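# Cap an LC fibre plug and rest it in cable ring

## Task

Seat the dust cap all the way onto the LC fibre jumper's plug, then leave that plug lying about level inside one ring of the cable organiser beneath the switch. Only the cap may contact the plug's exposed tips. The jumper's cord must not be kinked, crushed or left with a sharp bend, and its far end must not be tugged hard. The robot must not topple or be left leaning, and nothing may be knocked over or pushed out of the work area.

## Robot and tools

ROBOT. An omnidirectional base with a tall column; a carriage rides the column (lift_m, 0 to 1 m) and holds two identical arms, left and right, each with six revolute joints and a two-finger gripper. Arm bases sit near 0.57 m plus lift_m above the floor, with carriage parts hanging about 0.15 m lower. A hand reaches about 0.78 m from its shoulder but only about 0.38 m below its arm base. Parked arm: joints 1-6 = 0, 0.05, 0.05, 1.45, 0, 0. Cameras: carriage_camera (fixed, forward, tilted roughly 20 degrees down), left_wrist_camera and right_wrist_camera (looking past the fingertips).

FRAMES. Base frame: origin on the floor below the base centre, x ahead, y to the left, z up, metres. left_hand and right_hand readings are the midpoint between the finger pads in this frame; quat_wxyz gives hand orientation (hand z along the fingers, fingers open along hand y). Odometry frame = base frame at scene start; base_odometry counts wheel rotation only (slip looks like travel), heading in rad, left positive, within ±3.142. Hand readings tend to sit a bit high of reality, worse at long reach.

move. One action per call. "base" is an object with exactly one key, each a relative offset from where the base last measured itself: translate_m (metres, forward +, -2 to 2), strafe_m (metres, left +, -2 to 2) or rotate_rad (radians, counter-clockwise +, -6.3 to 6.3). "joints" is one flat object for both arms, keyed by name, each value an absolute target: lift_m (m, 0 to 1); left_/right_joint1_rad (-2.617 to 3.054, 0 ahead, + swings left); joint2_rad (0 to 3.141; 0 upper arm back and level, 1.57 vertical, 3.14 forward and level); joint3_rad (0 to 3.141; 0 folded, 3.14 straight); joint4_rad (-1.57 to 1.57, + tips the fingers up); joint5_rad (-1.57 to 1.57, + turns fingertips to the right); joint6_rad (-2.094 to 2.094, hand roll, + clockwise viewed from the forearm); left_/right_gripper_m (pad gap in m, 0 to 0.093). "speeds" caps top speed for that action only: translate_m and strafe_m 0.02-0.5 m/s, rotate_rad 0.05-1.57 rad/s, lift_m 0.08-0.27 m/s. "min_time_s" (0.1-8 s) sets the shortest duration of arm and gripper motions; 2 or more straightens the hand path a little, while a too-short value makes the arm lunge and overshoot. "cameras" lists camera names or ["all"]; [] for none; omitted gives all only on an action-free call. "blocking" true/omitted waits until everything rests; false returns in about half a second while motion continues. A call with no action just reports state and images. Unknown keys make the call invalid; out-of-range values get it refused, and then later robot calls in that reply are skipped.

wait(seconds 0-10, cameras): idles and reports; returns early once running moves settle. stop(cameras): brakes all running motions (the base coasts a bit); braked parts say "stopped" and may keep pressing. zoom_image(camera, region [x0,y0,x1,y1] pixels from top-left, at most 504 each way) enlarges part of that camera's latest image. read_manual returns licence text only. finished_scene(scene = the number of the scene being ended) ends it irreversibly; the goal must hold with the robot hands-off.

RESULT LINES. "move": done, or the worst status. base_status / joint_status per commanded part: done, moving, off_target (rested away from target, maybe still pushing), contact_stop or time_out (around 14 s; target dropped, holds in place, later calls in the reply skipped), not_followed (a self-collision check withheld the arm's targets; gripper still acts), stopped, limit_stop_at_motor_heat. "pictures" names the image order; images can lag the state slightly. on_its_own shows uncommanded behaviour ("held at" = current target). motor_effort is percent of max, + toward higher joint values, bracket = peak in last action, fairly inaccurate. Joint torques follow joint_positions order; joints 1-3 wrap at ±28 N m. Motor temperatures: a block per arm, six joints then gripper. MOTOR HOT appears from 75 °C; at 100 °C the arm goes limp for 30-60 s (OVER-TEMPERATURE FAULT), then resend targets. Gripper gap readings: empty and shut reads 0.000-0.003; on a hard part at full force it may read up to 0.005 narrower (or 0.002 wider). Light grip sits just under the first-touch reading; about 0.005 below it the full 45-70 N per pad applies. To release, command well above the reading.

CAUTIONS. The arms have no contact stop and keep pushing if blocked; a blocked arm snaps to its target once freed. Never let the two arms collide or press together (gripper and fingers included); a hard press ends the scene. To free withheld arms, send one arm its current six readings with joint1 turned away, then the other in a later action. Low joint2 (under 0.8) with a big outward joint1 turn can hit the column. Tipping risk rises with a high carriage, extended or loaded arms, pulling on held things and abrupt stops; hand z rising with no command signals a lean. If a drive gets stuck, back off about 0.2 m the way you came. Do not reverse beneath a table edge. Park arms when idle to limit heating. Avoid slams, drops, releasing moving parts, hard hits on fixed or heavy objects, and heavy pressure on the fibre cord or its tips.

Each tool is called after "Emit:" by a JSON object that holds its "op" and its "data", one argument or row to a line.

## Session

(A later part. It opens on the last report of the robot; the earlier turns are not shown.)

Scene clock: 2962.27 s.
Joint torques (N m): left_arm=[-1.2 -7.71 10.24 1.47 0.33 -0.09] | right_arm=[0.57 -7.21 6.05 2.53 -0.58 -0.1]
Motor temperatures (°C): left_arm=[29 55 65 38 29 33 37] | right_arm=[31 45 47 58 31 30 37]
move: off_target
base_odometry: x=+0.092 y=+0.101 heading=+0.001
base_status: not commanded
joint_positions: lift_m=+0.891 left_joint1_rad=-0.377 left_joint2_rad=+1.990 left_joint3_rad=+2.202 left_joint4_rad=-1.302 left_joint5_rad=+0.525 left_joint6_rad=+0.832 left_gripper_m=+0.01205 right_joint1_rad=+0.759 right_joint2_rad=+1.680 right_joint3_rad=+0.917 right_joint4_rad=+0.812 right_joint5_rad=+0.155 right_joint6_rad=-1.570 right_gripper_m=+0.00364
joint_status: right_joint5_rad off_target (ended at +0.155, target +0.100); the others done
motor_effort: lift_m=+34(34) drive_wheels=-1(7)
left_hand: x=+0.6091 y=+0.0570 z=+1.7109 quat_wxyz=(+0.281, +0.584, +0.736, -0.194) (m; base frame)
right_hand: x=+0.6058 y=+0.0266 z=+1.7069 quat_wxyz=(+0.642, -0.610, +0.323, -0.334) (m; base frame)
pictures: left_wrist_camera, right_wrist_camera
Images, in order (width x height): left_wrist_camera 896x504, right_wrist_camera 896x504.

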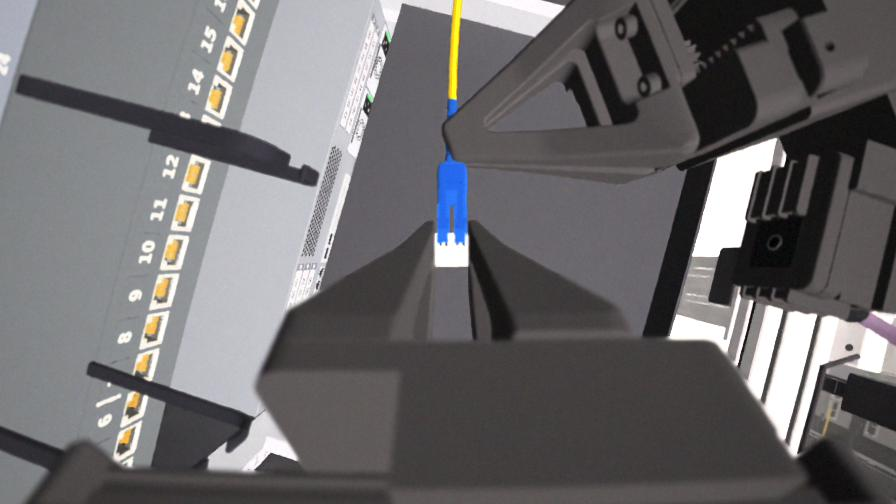

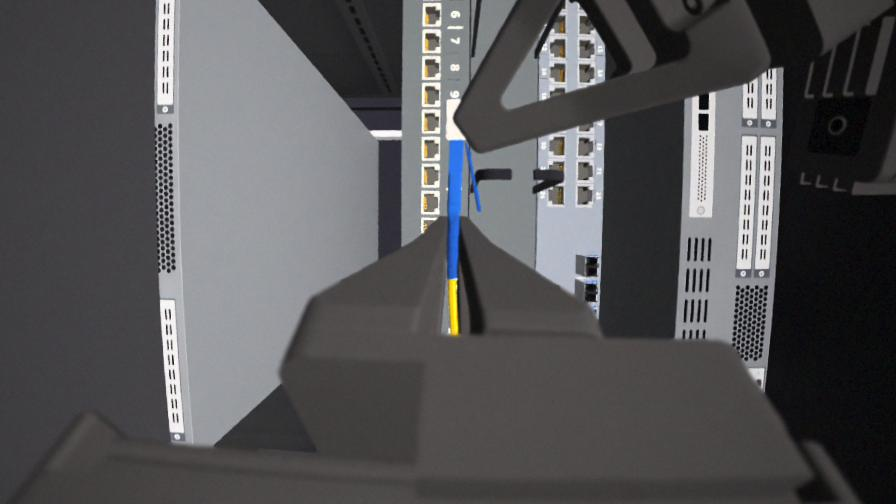

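Emit:
{"op": "move", "data": {
  "cameras": ["left_wrist_camera", "right_wrist_camera"],
  "joints": {"left_joint1_rad": -0.398, "left_joint4_rad": -1.256, "left_joint5_rad": 0.550, "right_joint4_rad": 0.821, "right_joint5_rad": 0.08},
  "min_time_s": 3
}}

Emit:
{"op": "zoom_image", "data": {
  "camera": "left_wrist_camera",
  "region": [420, 190, 485, 270]
}}

Emit:
{"op": "zoom_image", "data": {
  "camera": "right_wrist_camera",
  "region": [425, 60, 505, 160]
}}

Scene clock: 3001.30 s.
Joint torques (N m): left_arm=[-1.54 -7.66 10.22 1.67 0.56 -0.09] | right_arm=[0.94 -7.21 6.05 2.75 -0.68 -0.1]
Motor temperatures (°C): left_arm=[29 55 66 38 29 33 37] | right_arm=[31 45 47 58 32 30 37]
move: off_target
base_odometry: x=+0.092 y=+0.101 heading=+0.001
base_status: not commanded
joint_positions: lift_m=+0.891 left_joint1_rad=-0.378 left_joint2_rad=+1.990 left_joint3_rad=+2.202 left_joint4_rad=-1.302 left_joint5_rad=+0.525 left_joint6_rad=+0.832 left_gripper_m=+0.01205 right_joint1_rad=+0.755 right_joint2_rad=+1.680 right_joint3_rad=+0.917 right_joint4_rad=+0.812 right_joint5_rad=+0.144 right_joint6_rad=-1.570 right_gripper_m=+0.00364
joint_status: left_joint4_rad off_target (ended at -1.302, target -1.256); left_joint5_rad off_target (ended at +0.525, target +0.550); right_joint5_rad off_target (ended at +0.144, target +0.080); the others done
motor_effort: lift_m=+34(34) drive_wheels=+1(8)
left_hand: x=+0.6089 y=+0.0567 z=+1.7109 quat_wxyz=(+0.281, +0.584, +0.736, -0.194) (m; base frame)
right_hand: x=+0.6060 y=+0.0267 z=+1.7069 quat_wxyz=(+0.643, -0.611, +0.321, -0.332) (m; base frame)
pictures: left_wrist_camera, right_wrist_camera
Images, in order (width x height): left_wrist_camera 896x504, right_wrist_camera 896x504.

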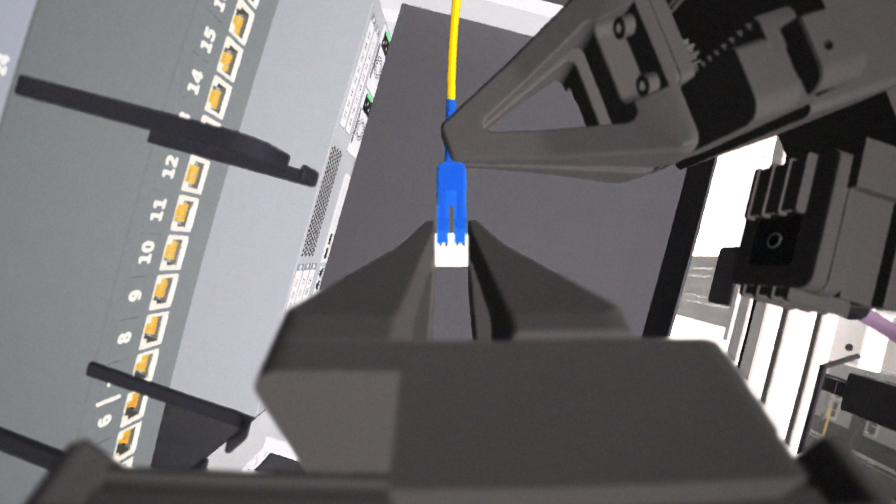

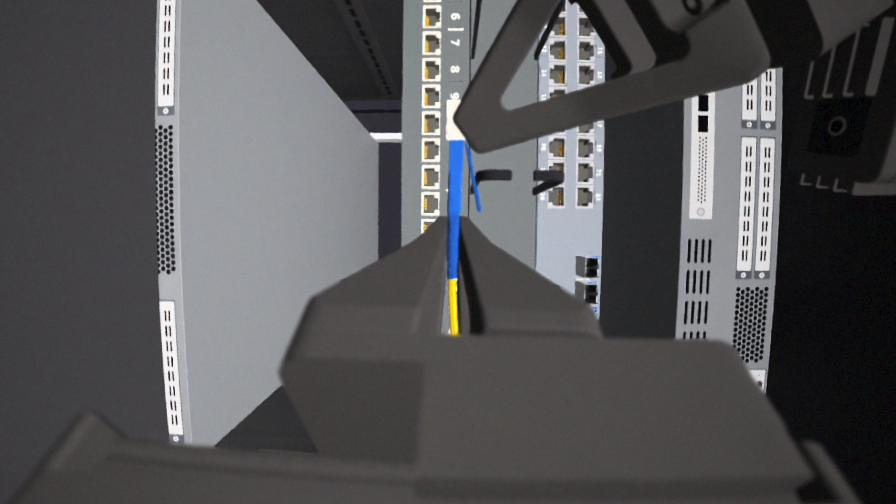

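Scaled by 6.300 from the camera's 896x504 image, which has a finer 1280x720 frame.

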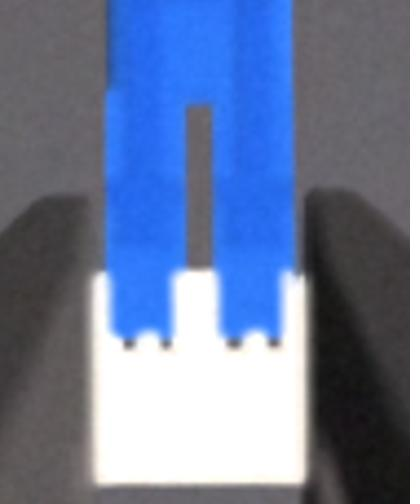

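Scaled by 5.040 from the camera's 896x504 image, which has a finer 1280x720 frame.

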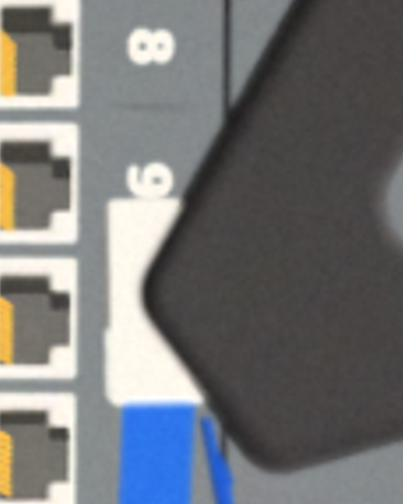

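Emit:
{"op": "move", "data": {
  "cameras": ["left_wrist_camera", "right_wrist_camera"],
  "joints": {"left_joint1_rad": -0.410, "left_joint4_rad": -1.246, "left_joint5_rad": 0.575, "right_joint1_rad": 0.775, "right_joint5_rad": 0.055},
  "min_time_s": 3
}}

Emit:
{"op": "zoom_image", "data": {
  "camera": "left_wrist_camera",
  "region": [420, 190, 485, 270]
}}

Emit:
{"op": "zoom_image", "data": {
  "camera": "right_wrist_camera",
  "region": [425, 60, 505, 160]
}}

Scene clock: 3012.73 s.
Joint torques (N m): left_arm=[-2.22 -7.68 10.24 1.79 0.79 -0.09] | right_arm=[1.94 -7.23 6.06 2.75 -0.87 -0.11]
Motor temperatures (°C): left_arm=[29 55 66 39 30 33 37] | right_arm=[31 45 47 58 32 30 37]
move: off_target
base_odometry: x=+0.092 y=+0.101 heading=+0.001
base_status: not commanded
joint_positions: lift_m=+0.891 left_joint1_rad=-0.381 left_joint2_rad=+1.990 left_joint3_rad=+2.202 left_joint4_rad=-1.302 left_joint5_rad=+0.525 left_joint6_rad=+0.832 left_gripper_m=+0.01205 right_joint1_rad=+0.755 right_joint2_rad=+1.680 right_joint3_rad=+0.917 right_joint4_rad=+0.812 right_joint5_rad=+0.137 right_joint6_rad=-1.570 right_gripper_m=+0.00364
joint_status: left_joint1_rad off_target (ended at -0.382, target -0.410); left_joint4_rad off_target (ended at -1.302, target -1.246); left_joint5_rad off_target (ended at +0.525, target +0.575); right_joint5_rad off_target (ended at +0.137, target +0.055); the others done
motor_effort: lift_m=+34(34) drive_wheels=+2(7)
left_hand: x=+0.6081 y=+0.0555 z=+1.7109 quat_wxyz=(+0.281, +0.585, +0.735, -0.194) (m; base frame)
right_hand: x=+0.6053 y=+0.0277 z=+1.7069 quat_wxyz=(+0.645, -0.612, +0.319, -0.329) (m; base frame)
pictures: left_wrist_camera, right_wrist_camera
Images, in order (width x height): left_wrist_camera 896x504, right_wrist_camera 896x504.

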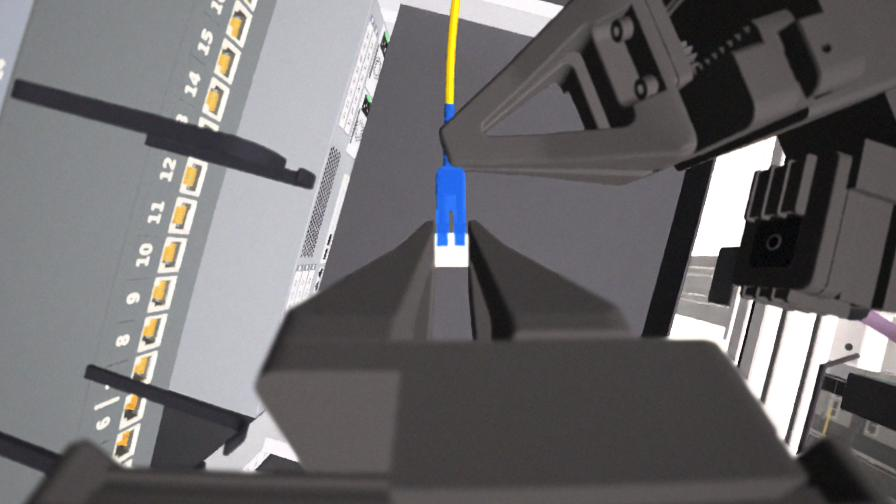

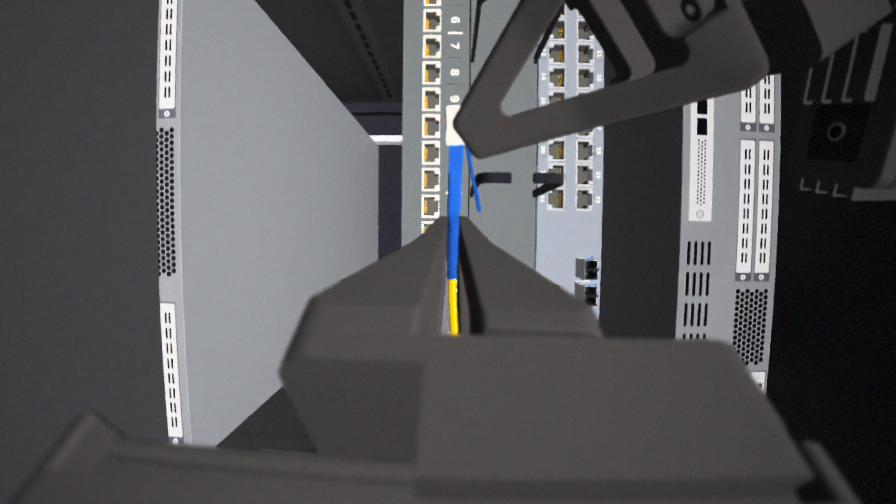

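Scaled by 6.300 from the camera's 896x504 image, which has a finer 1280x720 frame.

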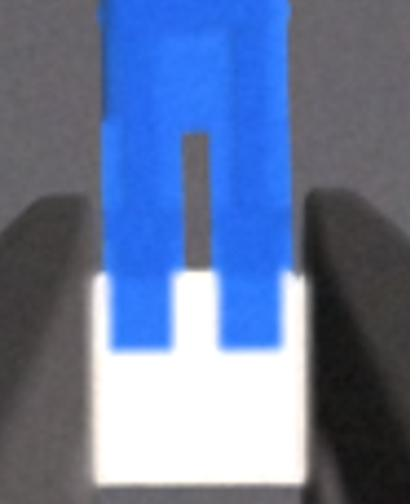

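Scaled by 5.040 from the camera's 896x504 image, which has a finer 1280x720 frame.

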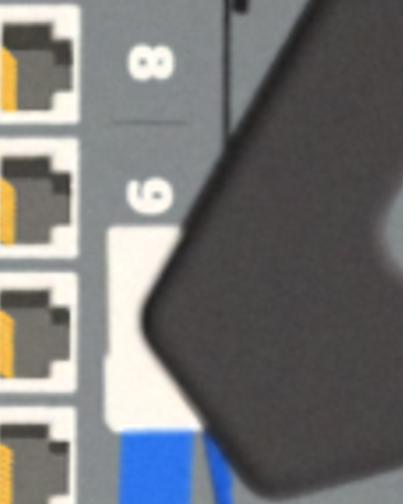

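Emit:
{"op": "move", "data": {
  "cameras": ["left_wrist_camera", "right_wrist_camera"],
  "joints": {"left_joint1_rad": -0.418, "left_joint4_rad": -1.246, "left_joint5_rad": 0.595, "right_joint1_rad": 0.778, "right_joint5_rad": 0.060},
  "min_time_s": 3
}}

Emit:
{"op": "zoom_image", "data": {
  "camera": "left_wrist_camera",
  "region": [420, 190, 485, 270]
}}

Emit:
{"op": "zoom_image", "data": {
  "camera": "right_wrist_camera",
  "region": [425, 60, 505, 160]
}}

Scene clock: 3029.67 s.
Joint torques (N m): left_arm=[-2.76 -7.68 10.24 1.79 0.98 -0.09] | right_arm=[2.24 -7.23 6.34 2.69 -0.82 -0.1]
Motor temperatures (°C): left_arm=[30 54 67 40 30 33 37] | right_arm=[31 45 47 59 32 30 37]
move: off_target
base_odometry: x=+0.092 y=+0.101 heading=+0.001
base_status: not commanded
joint_positions: lift_m=+0.891 left_joint1_rad=-0.383 left_joint2_rad=+1.990 left_joint3_rad=+2.202 left_joint4_rad=-1.302 left_joint5_rad=+0.525 left_joint6_rad=+0.832 left_gripper_m=+0.01205 right_joint1_rad=+0.755 right_joint2_rad=+1.680 right_joint3_rad=+0.913 right_joint4_rad=+0.816 right_joint5_rad=+0.137 right_joint6_rad=-1.570 right_gripper_m=+0.00364
joint_status: left_joint1_rad off_target (ended at -0.383, target -0.418); left_joint4_rad off_target (ended at -1.302, target -1.246); left_joint5_rad off_target (ended at +0.525, target +0.595); right_joint1_rad off_target (ended at +0.755, target +0.778); right_joint5_rad off_target (ended at +0.137, target +0.060)
motor_effort: lift_m=+34(34) drive_wheels=+4(7)
left_hand: x=+0.6076 y=+0.0547 z=+1.7110 quat_wxyz=(+0.280, +0.586, +0.735, -0.195) (m; base frame)
right_hand: x=+0.6049 y=+0.0274 z=+1.7065 quat_wxyz=(+0.645, -0.612, +0.318, -0.330) (m; base frame)
pictures: left_wrist_camera, right_wrist_camera
Images, in order (width x height): left_wrist_camera 896x504, right_wrist_camera 896x504.

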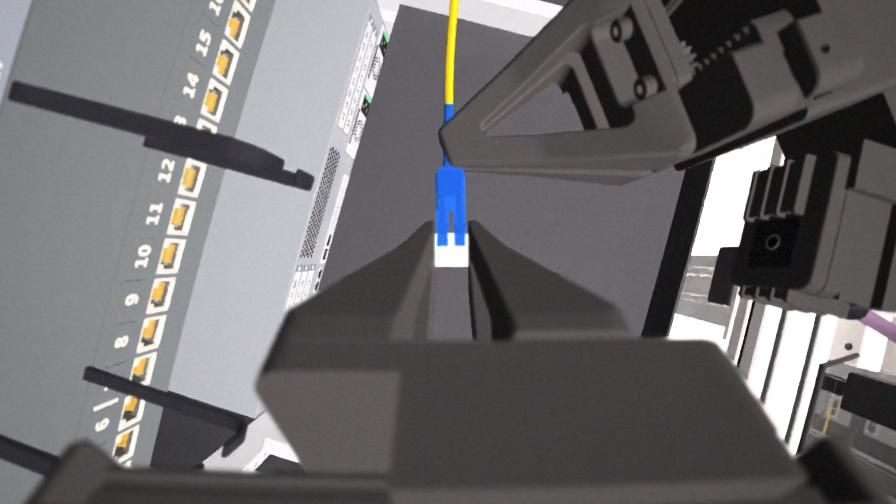

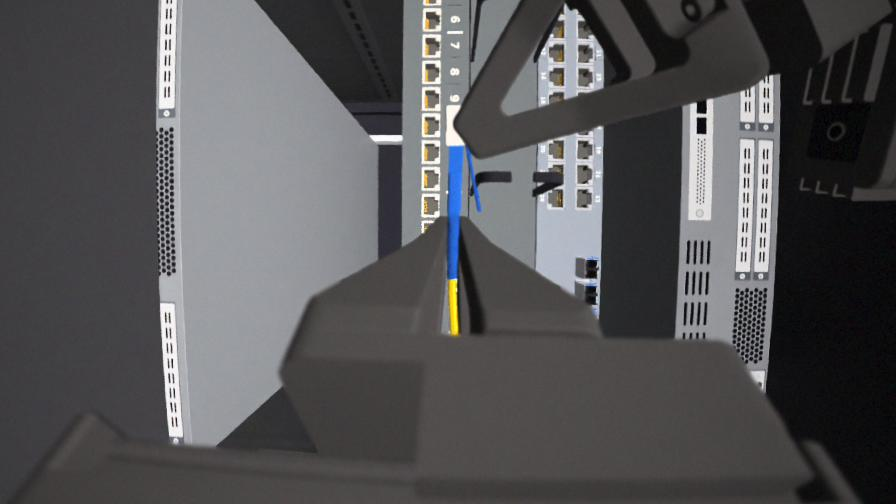

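Scaled by 6.300 from the camera's 896x504 image, which has a finer 1280x720 frame.

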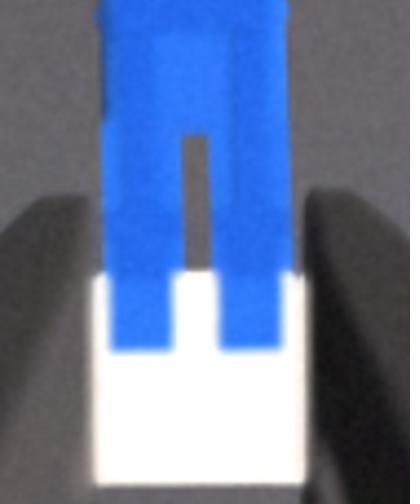

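Scaled by 5.040 from the camera's 896x504 image, which has a finer 1280x720 frame.

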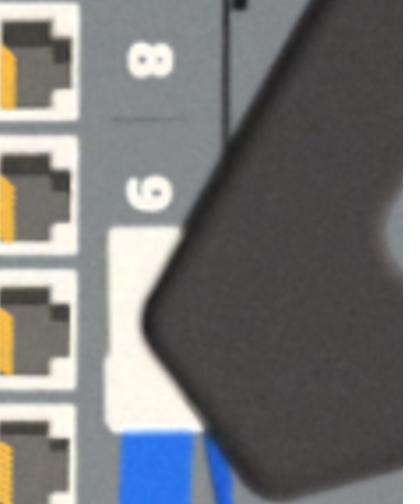

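Emit:
{"op": "move", "data": {
  "cameras": ["left_wrist_camera", "right_wrist_camera"],
  "joints": {"left_joint1_rad": -0.432, "left_joint4_rad": -1.23, "left_joint5_rad": 0.63, "right_joint1_rad": 0.790, "right_joint5_rad": 0.010},
  "min_time_s": 3
}}

Emit:
{"op": "zoom_image", "data": {
  "camera": "left_wrist_camera",
  "region": [420, 190, 485, 270]
}}

Emit:
{"op": "zoom_image", "data": {
  "camera": "right_wrist_camera",
  "region": [425, 60, 505, 160]
}}

Scene clock: 3065.10 s.
Joint torques (N m): left_arm=[-3.74 -7.69 10.26 1.95 1.27 -0.1] | right_arm=[3.45 -7.2 6.32 2.68 -1.3 -0.11]
Motor temperatures (°C): left_arm=[30 54 67 40 31 33 37] | right_arm=[31 45 46 59 32 30 37]
move: off_target
base_odometry: x=+0.092 y=+0.101 heading=+0.001
base_status: not commanded
joint_positions: lift_m=+0.891 left_joint1_rad=-0.385 left_joint2_rad=+1.990 left_joint3_rad=+2.202 left_joint4_rad=-1.301 left_joint5_rad=+0.528 left_joint6_rad=+0.832 left_gripper_m=+0.01205 right_joint1_rad=+0.755 right_joint2_rad=+1.680 right_joint3_rad=+0.913 right_joint4_rad=+0.817 right_joint5_rad=+0.132 right_joint6_rad=-1.570 right_gripper_m=+0.00364
joint_status: left_joint1_rad off_target (ended at -0.385, target -0.432); left_joint4_rad off_target (ended at -1.301, target -1.230); left_joint5_rad off_target (ended at +0.527, target +0.630); right_joint1_rad off_target (ended at +0.755, target +0.790); right_joint5_rad off_target (ended at +0.132, target +0.010)
motor_effort: lift_m=+34(34) drive_wheels=-1(7)
left_hand: x=+0.6071 y=+0.0536 z=+1.7112 quat_wxyz=(+0.281, +0.587, +0.734, -0.196) (m; base frame)
right_hand: x=+0.6045 y=+0.0280 z=+1.7065 quat_wxyz=(+0.646, -0.612, +0.317, -0.328) (m; base frame)
pictures: left_wrist_camera, right_wrist_camera
Images, in order (width x height): left_wrist_camera 896x504, right_wrist_camera 896x504.

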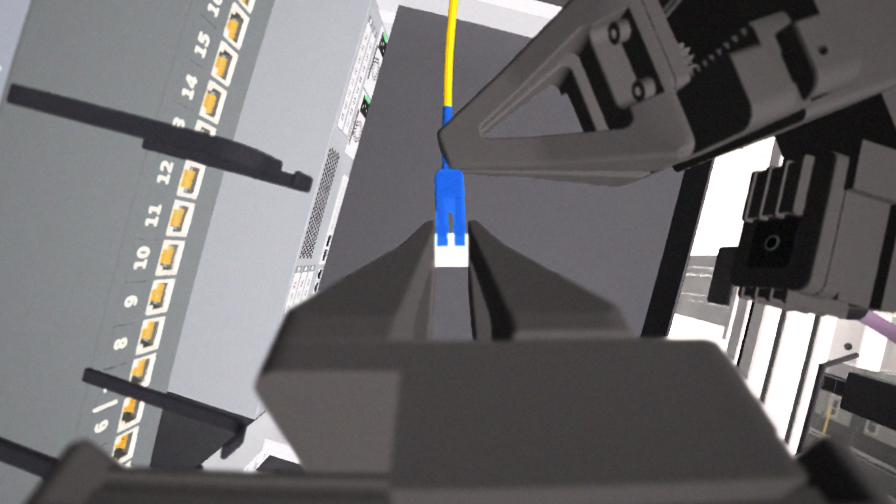

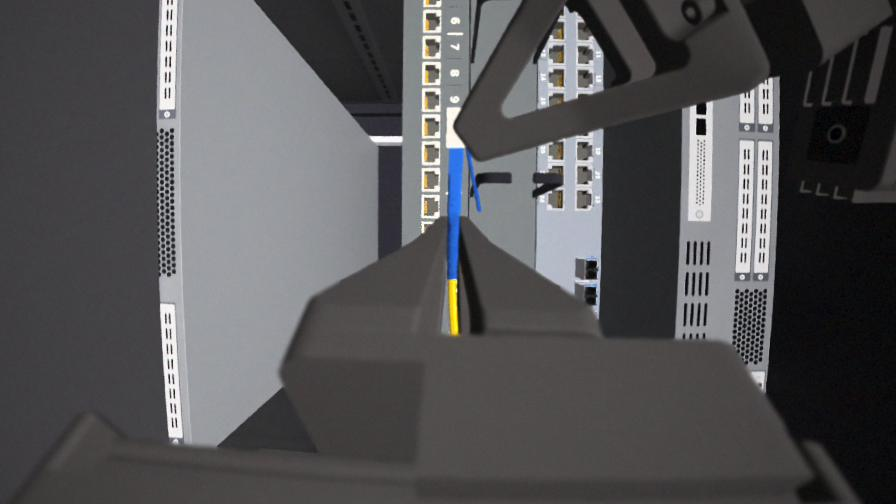

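Scaled by 6.300 from the camera's 896x504 image, which has a finer 1280x720 frame.

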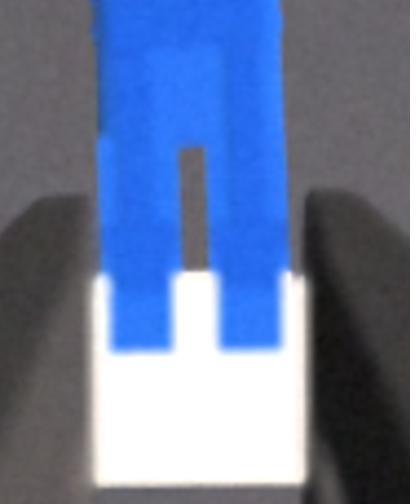

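Scaled by 5.040 from the camera's 896x504 image, which has a finer 1280x720 frame.

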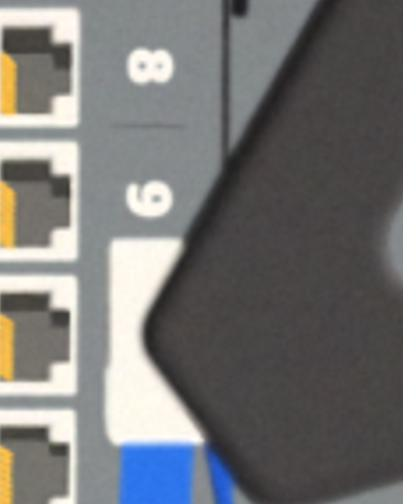

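Emit:
{"op": "move", "data": {
  "cameras": [],
  "joints": {"right_joint1_rad": 0.805, "right_joint5_rad": 0.055},
  "min_time_s": 2
}}

Emit:
{"op": "move", "data": {
  "cameras": ["left_wrist_camera", "right_wrist_camera"],
  "joints": {"left_joint1_rad": -0.442, "left_joint4_rad": -1.22, "left_joint5_rad": 0.63},
  "min_time_s": 2
}}

Emit:
{"op": "zoom_image", "data": {
  "camera": "left_wrist_camera",
  "region": [420, 190, 485, 270]
}}

Emit:
{"op": "zoom_image", "data": {
  "camera": "right_wrist_camera",
  "region": [425, 60, 505, 160]
}}

Scene clock: 3108.07 s.
Joint torques (N m): left_arm=[-3.71 -7.66 10.22 1.96 1.27 -0.09] | right_arm=[4.31 -7.23 6.32 2.69 -1.01 -0.11]
Motor temperatures (°C): left_arm=[31 54 67 42 33 33 37] | right_arm=[32 45 45 59 34 30 37]
move: off_target
base_odometry: x=+0.092 y=+0.101 heading=+0.001
base_status: not commanded
joint_positions: lift_m=+0.891 left_joint1_rad=-0.385 left_joint2_rad=+1.990 left_joint3_rad=+2.202 left_joint4_rad=-1.301 left_joint5_rad=+0.528 left_joint6_rad=+0.832 left_gripper_m=+0.01205 right_joint1_rad=+0.761 right_joint2_rad=+1.680 right_joint3_rad=+0.913 right_joint4_rad=+0.817 right_joint5_rad=+0.150 right_joint6_rad=-1.570 right_gripper_m=+0.00364
joint_status: right_joint1_rad off_target (ended at +0.761, target +0.805); right_joint5_rad off_target (ended at +0.150, target +0.055)
motor_effort: lift_m=+34(35) drive_wheels=+4(8)
left_hand: x=+0.6070 y=+0.0535 z=+1.7113 quat_wxyz=(+0.281, +0.587, +0.734, -0.196) (m; base frame)
right_hand: x=+0.6042 y=+0.0279 z=+1.7065 quat_wxyz=(+0.644, -0.610, +0.321, -0.332) (m; base frame)
pictures: none
No camera images: "cameras" was empty.

Scene clock: 3110.37 s.
Joint torques (N m): left_arm=[-4.29 -7.66 10.24 2 1.27 -0.09] | right_arm=[4.34 -7.2 6.34 2.65 -1.11 -0.1]
Motor temperatures (°C): left_arm=[31 54 67 42 33 33 37] | right_arm=[32 45 45 59 34 30 37]
move: off_target
base_odometry: x=+0.092 y=+0.101 heading=+0.001
base_status: not commanded
joint_positions: lift_m=+0.891 left_joint1_rad=-0.388 left_joint2_rad=+1.990 left_joint3_rad=+2.202 left_joint4_rad=-1.293 left_joint5_rad=+0.528 left_joint6_rad=+0.832 left_gripper_m=+0.01205 right_joint1_rad=+0.762 right_joint2_rad=+1.680 right_joint3_rad=+0.913 right_joint4_rad=+0.819 right_joint5_rad=+0.159 right_joint6_rad=-1.570 right_gripper_m=+0.00364
joint_status: left_joint1_rad off_target (ended at -0.388, target -0.442); left_joint4_rad off_target (ended at -1.293, target -1.220); left_joint5_rad off_target (ended at +0.528, target +0.630)
motor_effort: lift_m=+34(34) drive_wheels=+6(6)
left_hand: x=+0.6078 y=+0.0519 z=+1.7121 quat_wxyz=(+0.284, +0.588, +0.732, -0.195) (m; base frame)
right_hand: x=+0.6050 y=+0.0267 z=+1.7070 quat_wxyz=(+0.643, -0.608, +0.323, -0.334) (m; base frame)
pictures: left_wrist_camera, right_wrist_camera
Images, in order (width x height): left_wrist_camera 896x504, right_wrist_camera 896x504.

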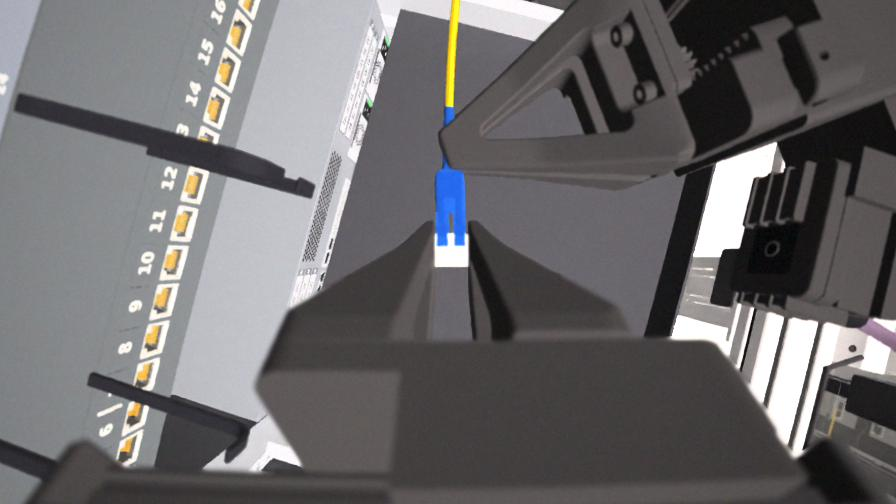

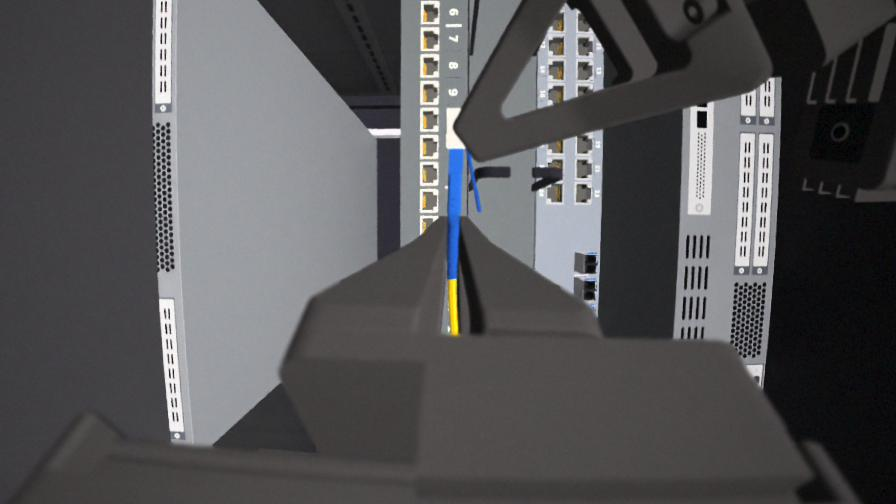

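Scaled by 6.300 from the camera's 896x504 image, which has a finer 1280x720 frame.

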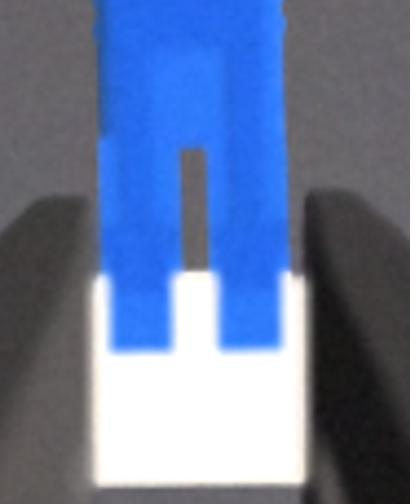

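Scaled by 5.040 from the camera's 896x504 image, which has a finer 1280x720 frame.

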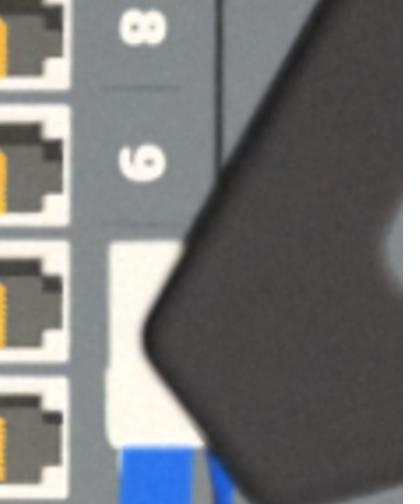

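Emit:
{"op": "zoom_image", "data": {
  "camera": "right_wrist_camera",
  "region": [440, 130, 490, 180]
}}

Emit:
{"op": "zoom_image", "data": {
  "camera": "left_wrist_camera",
  "region": [425, 160, 480, 215]
}}

Scaled by 10.080 from the camera's 896x504 image, which has a finer 1280x720 frame.

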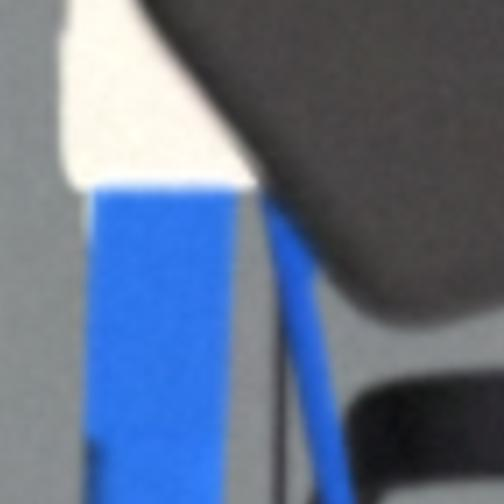

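Scaled by 9.164 from the camera's 896x504 image, which has a finer 1280x720 frame.

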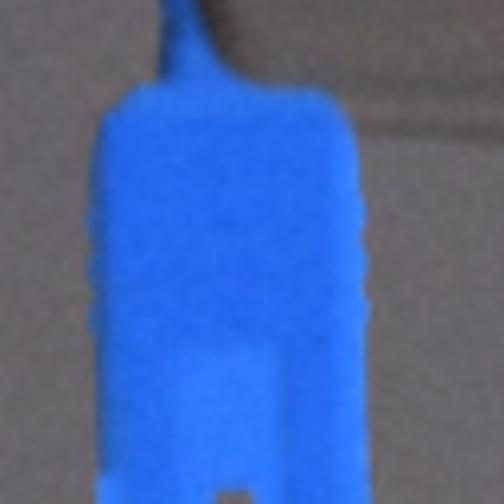

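Emit:
{"op": "move", "data": {
  "cameras": ["left_wrist_camera", "right_wrist_camera"],
  "joints": {"left_joint1_rad": -0.462, "left_joint4_rad": -1.185, "left_joint5_rad": 0.67, "right_joint1_rad": 0.832, "right_joint5_rad": 0.0},
  "min_time_s": 3
}}

Emit:
{"op": "zoom_image", "data": {
  "camera": "left_wrist_camera",
  "region": [420, 190, 485, 270]
}}

Emit:
{"op": "zoom_image", "data": {
  "camera": "right_wrist_camera",
  "region": [425, 100, 505, 200]
}}

Scene clock: 3143.33 s.
Joint torques (N m): left_arm=[-5.67 -7.69 10.25 2.36 1.64 -0.09] | right_arm=[6.69 -7.19 6.78 2.57 -1.73 -0.11]
Motor temperatures (°C): left_arm=[32 54 67 42 34 33 37] | right_arm=[32 45 46 58 34 30 37]
move: off_target
base_odometry: x=+0.092 y=+0.101 heading=+0.001
base_status: not commanded
joint_positions: lift_m=+0.891 left_joint1_rad=-0.391 left_joint2_rad=+1.990 left_joint3_rad=+2.202 left_joint4_rad=-1.291 left_joint5_rad=+0.528 left_joint6_rad=+0.832 left_gripper_m=+0.01205 right_joint1_rad=+0.765 right_joint2_rad=+1.680 right_joint3_rad=+0.908 right_joint4_rad=+0.827 right_joint5_rad=+0.163 right_joint6_rad=-1.570 right_gripper_m=+0.00364
joint_status: left_joint1_rad off_target (ended at -0.391, target -0.462); left_joint4_rad off_target (ended at -1.292, target -1.185); left_joint5_rad off_target (ended at +0.528, target +0.670); right_joint1_rad off_target (ended at +0.765, target +0.832); right_joint5_rad off_target (ended at +0.163, target +0.000)
motor_effort: lift_m=+34(34) drive_wheels=+3(8)
left_hand: x=+0.6072 y=+0.0504 z=+1.7123 quat_wxyz=(+0.285, +0.590, +0.730, -0.196) (m; base frame)
right_hand: x=+0.6038 y=+0.0269 z=+1.7066 quat_wxyz=(+0.644, -0.607, +0.323, -0.335) (m; base frame)
pictures: left_wrist_camera, right_wrist_camera
Images, in order (width x height): left_wrist_camera 896x504, right_wrist_camera 896x504.

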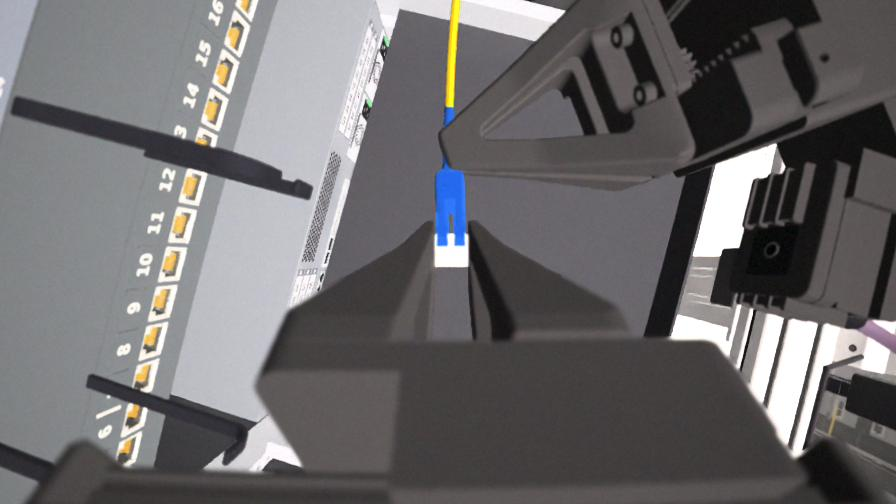

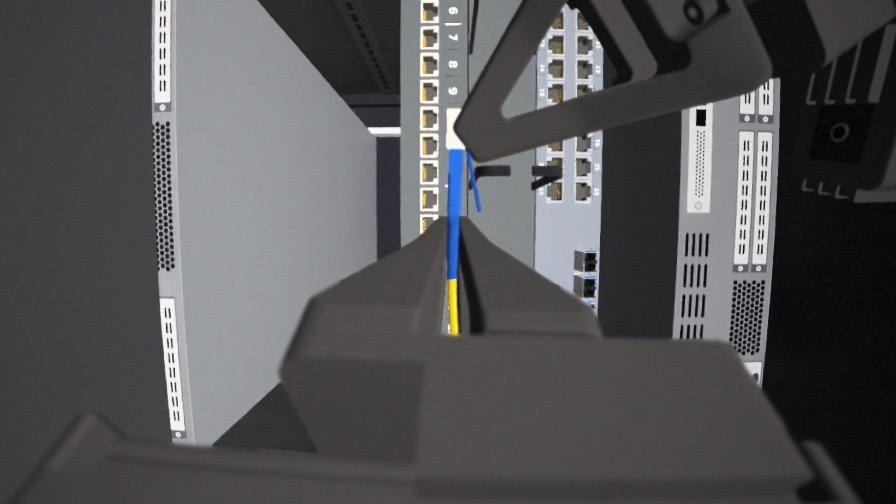

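Scaled by 6.300 from the camera's 896x504 image, which has a finer 1280x720 frame.

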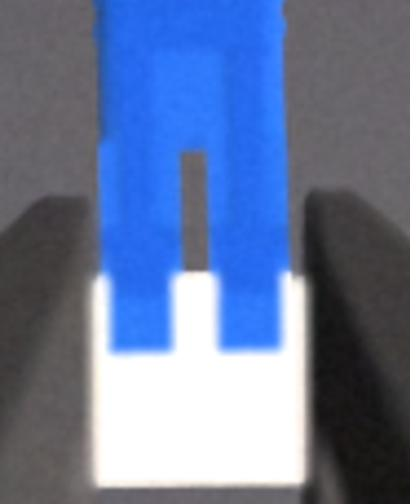

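Scaled by 5.040 from the camera's 896x504 image, which has a finer 1280x720 frame.

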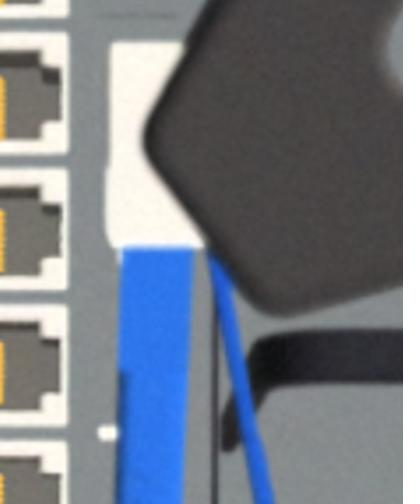

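Emit:
{"op": "move", "data": {
  "cameras": [],
  "joints": {"left_joint4_rad": -1.12, "right_joint5_rad": -0.03},
  "min_time_s": 2
}}

Emit:
{"op": "move", "data": {
  "cameras": ["left_wrist_camera", "right_wrist_camera"],
  "joints": {"left_joint4_rad": -1.12, "right_joint5_rad": 0.02, "right_joint1_rad": 0.84},
  "min_time_s": 1
}}

Emit:
{"op": "zoom_image", "data": {
  "camera": "left_wrist_camera",
  "region": [420, 190, 485, 270]
}}

Emit:
{"op": "zoom_image", "data": {
  "camera": "right_wrist_camera",
  "region": [425, 100, 505, 200]
}}

Scene clock: 3173.73 s.
Joint torques (N m): left_arm=[-5.6 -7.68 10.25 2.96 1.64 -0.09] | right_arm=[6.68 -7.17 6.74 2.52 -2.11 -0.1]
Motor temperatures (°C): left_arm=[33 54 68 45 36 33 37] | right_arm=[34 44 46 55 36 30 37]
move: off_target
base_odometry: x=+0.092 y=+0.101 heading=+0.001
base_status: not commanded
joint_positions: lift_m=+0.891 left_joint1_rad=-0.392 left_joint2_rad=+1.990 left_joint3_rad=+2.202 left_joint4_rad=-1.280 left_joint5_rad=+0.528 left_joint6_rad=+0.832 left_gripper_m=+0.01205 right_joint1_rad=+0.765 right_joint2_rad=+1.680 right_joint3_rad=+0.908 right_joint4_rad=+0.830 right_joint5_rad=+0.169 right_joint6_rad=-1.570 right_gripper_m=+0.00364
joint_status: left_joint4_rad off_target (ended at -1.279, target -1.120); right_joint5_rad off_target (ended at +0.169, target -0.030)
motor_effort: lift_m=+34(34) drive_wheels=+4(7)
left_hand: x=+0.6091 y=+0.0491 z=+1.7135 quat_wxyz=(+0.290, +0.590, +0.728, -0.194) (m; base frame)
right_hand: x=+0.6044 y=+0.0260 z=+1.7076 quat_wxyz=(+0.644, -0.605, +0.325, -0.337) (m; base frame)
pictures: none
No camera images: "cameras" was empty.

Scene clock: 3175.03 s.
Joint torques (N m): left_arm=[-5.27 -7.72 10.25 2.82 1.63 -0.1] | right_arm=[7.21 -7.17 6.76 2.44 -1.88 -0.1]
Motor temperatures (°C): left_arm=[33 54 68 46 36 33 37] | right_arm=[34 44 46 55 36 30 37]
move: off_target
base_odometry: x=+0.092 y=+0.101 heading=+0.001
base_status: not commanded
joint_positions: lift_m=+0.891 left_joint1_rad=-0.396 left_joint2_rad=+1.990 left_joint3_rad=+2.202 left_joint4_rad=-1.263 left_joint5_rad=+0.528 left_joint6_rad=+0.832 left_gripper_m=+0.01205 right_joint1_rad=+0.768 right_joint2_rad=+1.680 right_joint3_rad=+0.908 right_joint4_rad=+0.836 right_joint5_rad=+0.198 right_joint6_rad=-1.570 right_gripper_m=+0.00364
joint_status: left_joint4_rad off_target (ended at -1.264, target -1.120); right_joint1_rad off_target (ended at +0.768, target +0.840); right_joint5_rad off_target (ended at +0.198, target +0.020)
motor_effort: lift_m=+34(34) drive_wheels=+3(8)
left_hand: x=+0.6111 y=+0.0463 z=+1.7153 quat_wxyz=(+0.297, +0.592, +0.724, -0.193) (m; base frame)
right_hand: x=+0.6062 y=+0.0228 z=+1.7089 quat_wxyz=(+0.642, -0.598, +0.333, -0.346) (m; base frame)
pictures: left_wrist_camera, right_wrist_camera
Images, in order (width x height): left_wrist_camera 896x504, right_wrist_camera 896x504.

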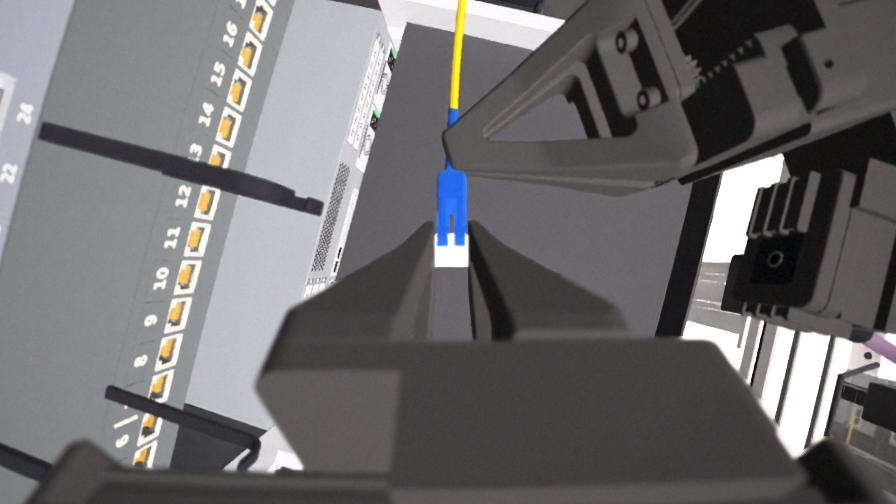

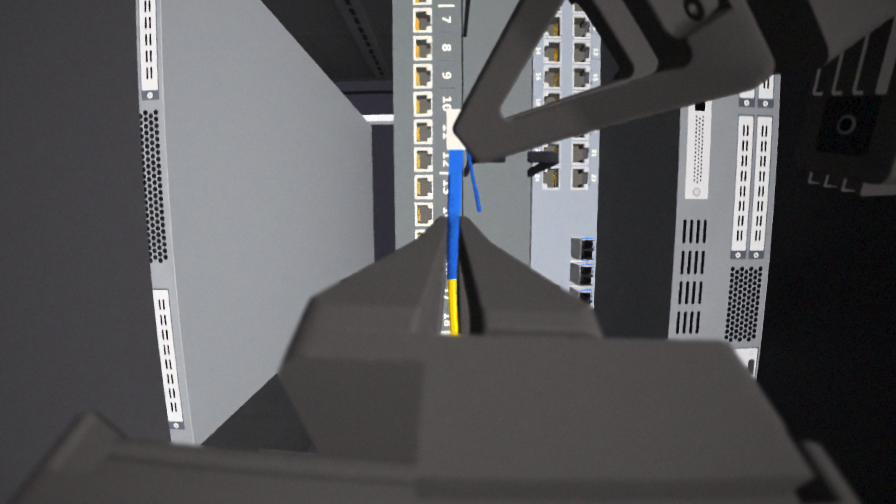

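Scaled by 6.300 from the camera's 896x504 image, which has a finer 1280x720 frame.

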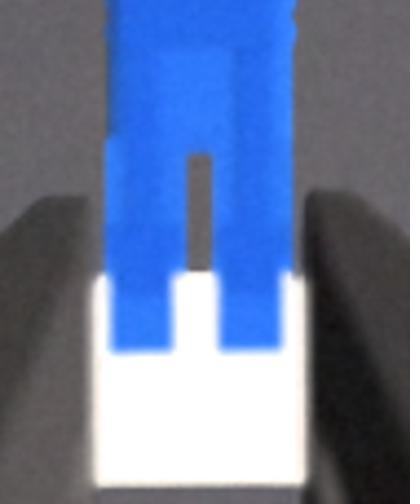

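Scaled by 5.040 from the camera's 896x504 image, which has a finer 1280x720 frame.

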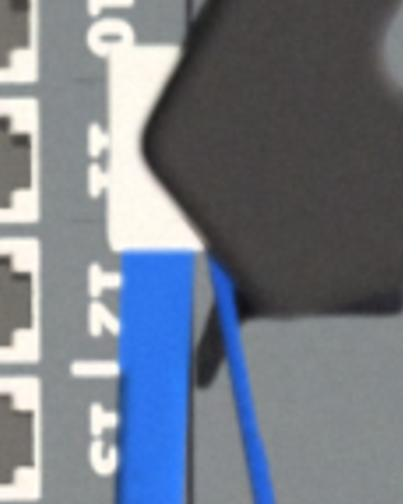

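Emit:
{"op": "zoom_image", "data": {
  "camera": "left_wrist_camera",
  "region": [432, 208, 472, 248]
}}

Emit:
{"op": "zoom_image", "data": {
  "camera": "right_wrist_camera",
  "region": [440, 130, 480, 170]
}}

Scaled by 12.600 from the camera's 896x504 image, which has a finer 1280x720 frame.

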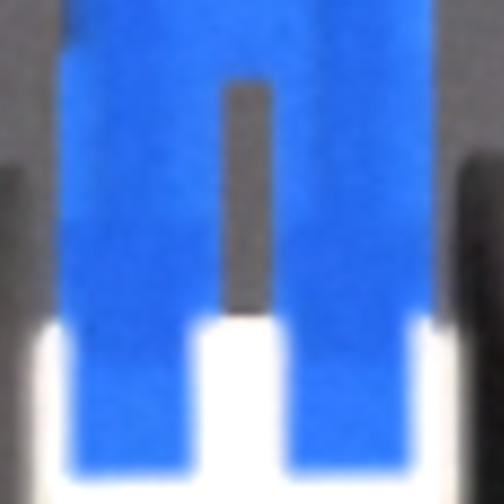

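Scaled by 12.600 from the camera's 896x504 image, which has a finer 1280x720 frame.

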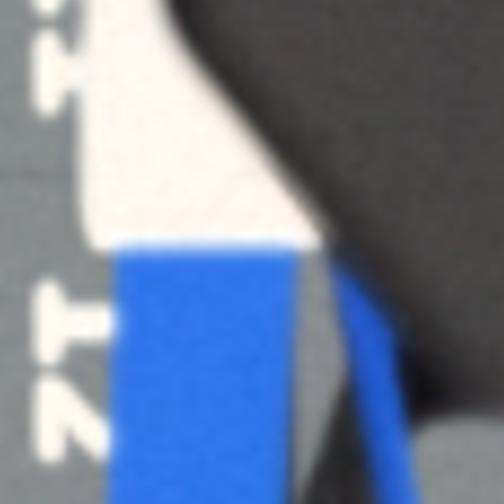

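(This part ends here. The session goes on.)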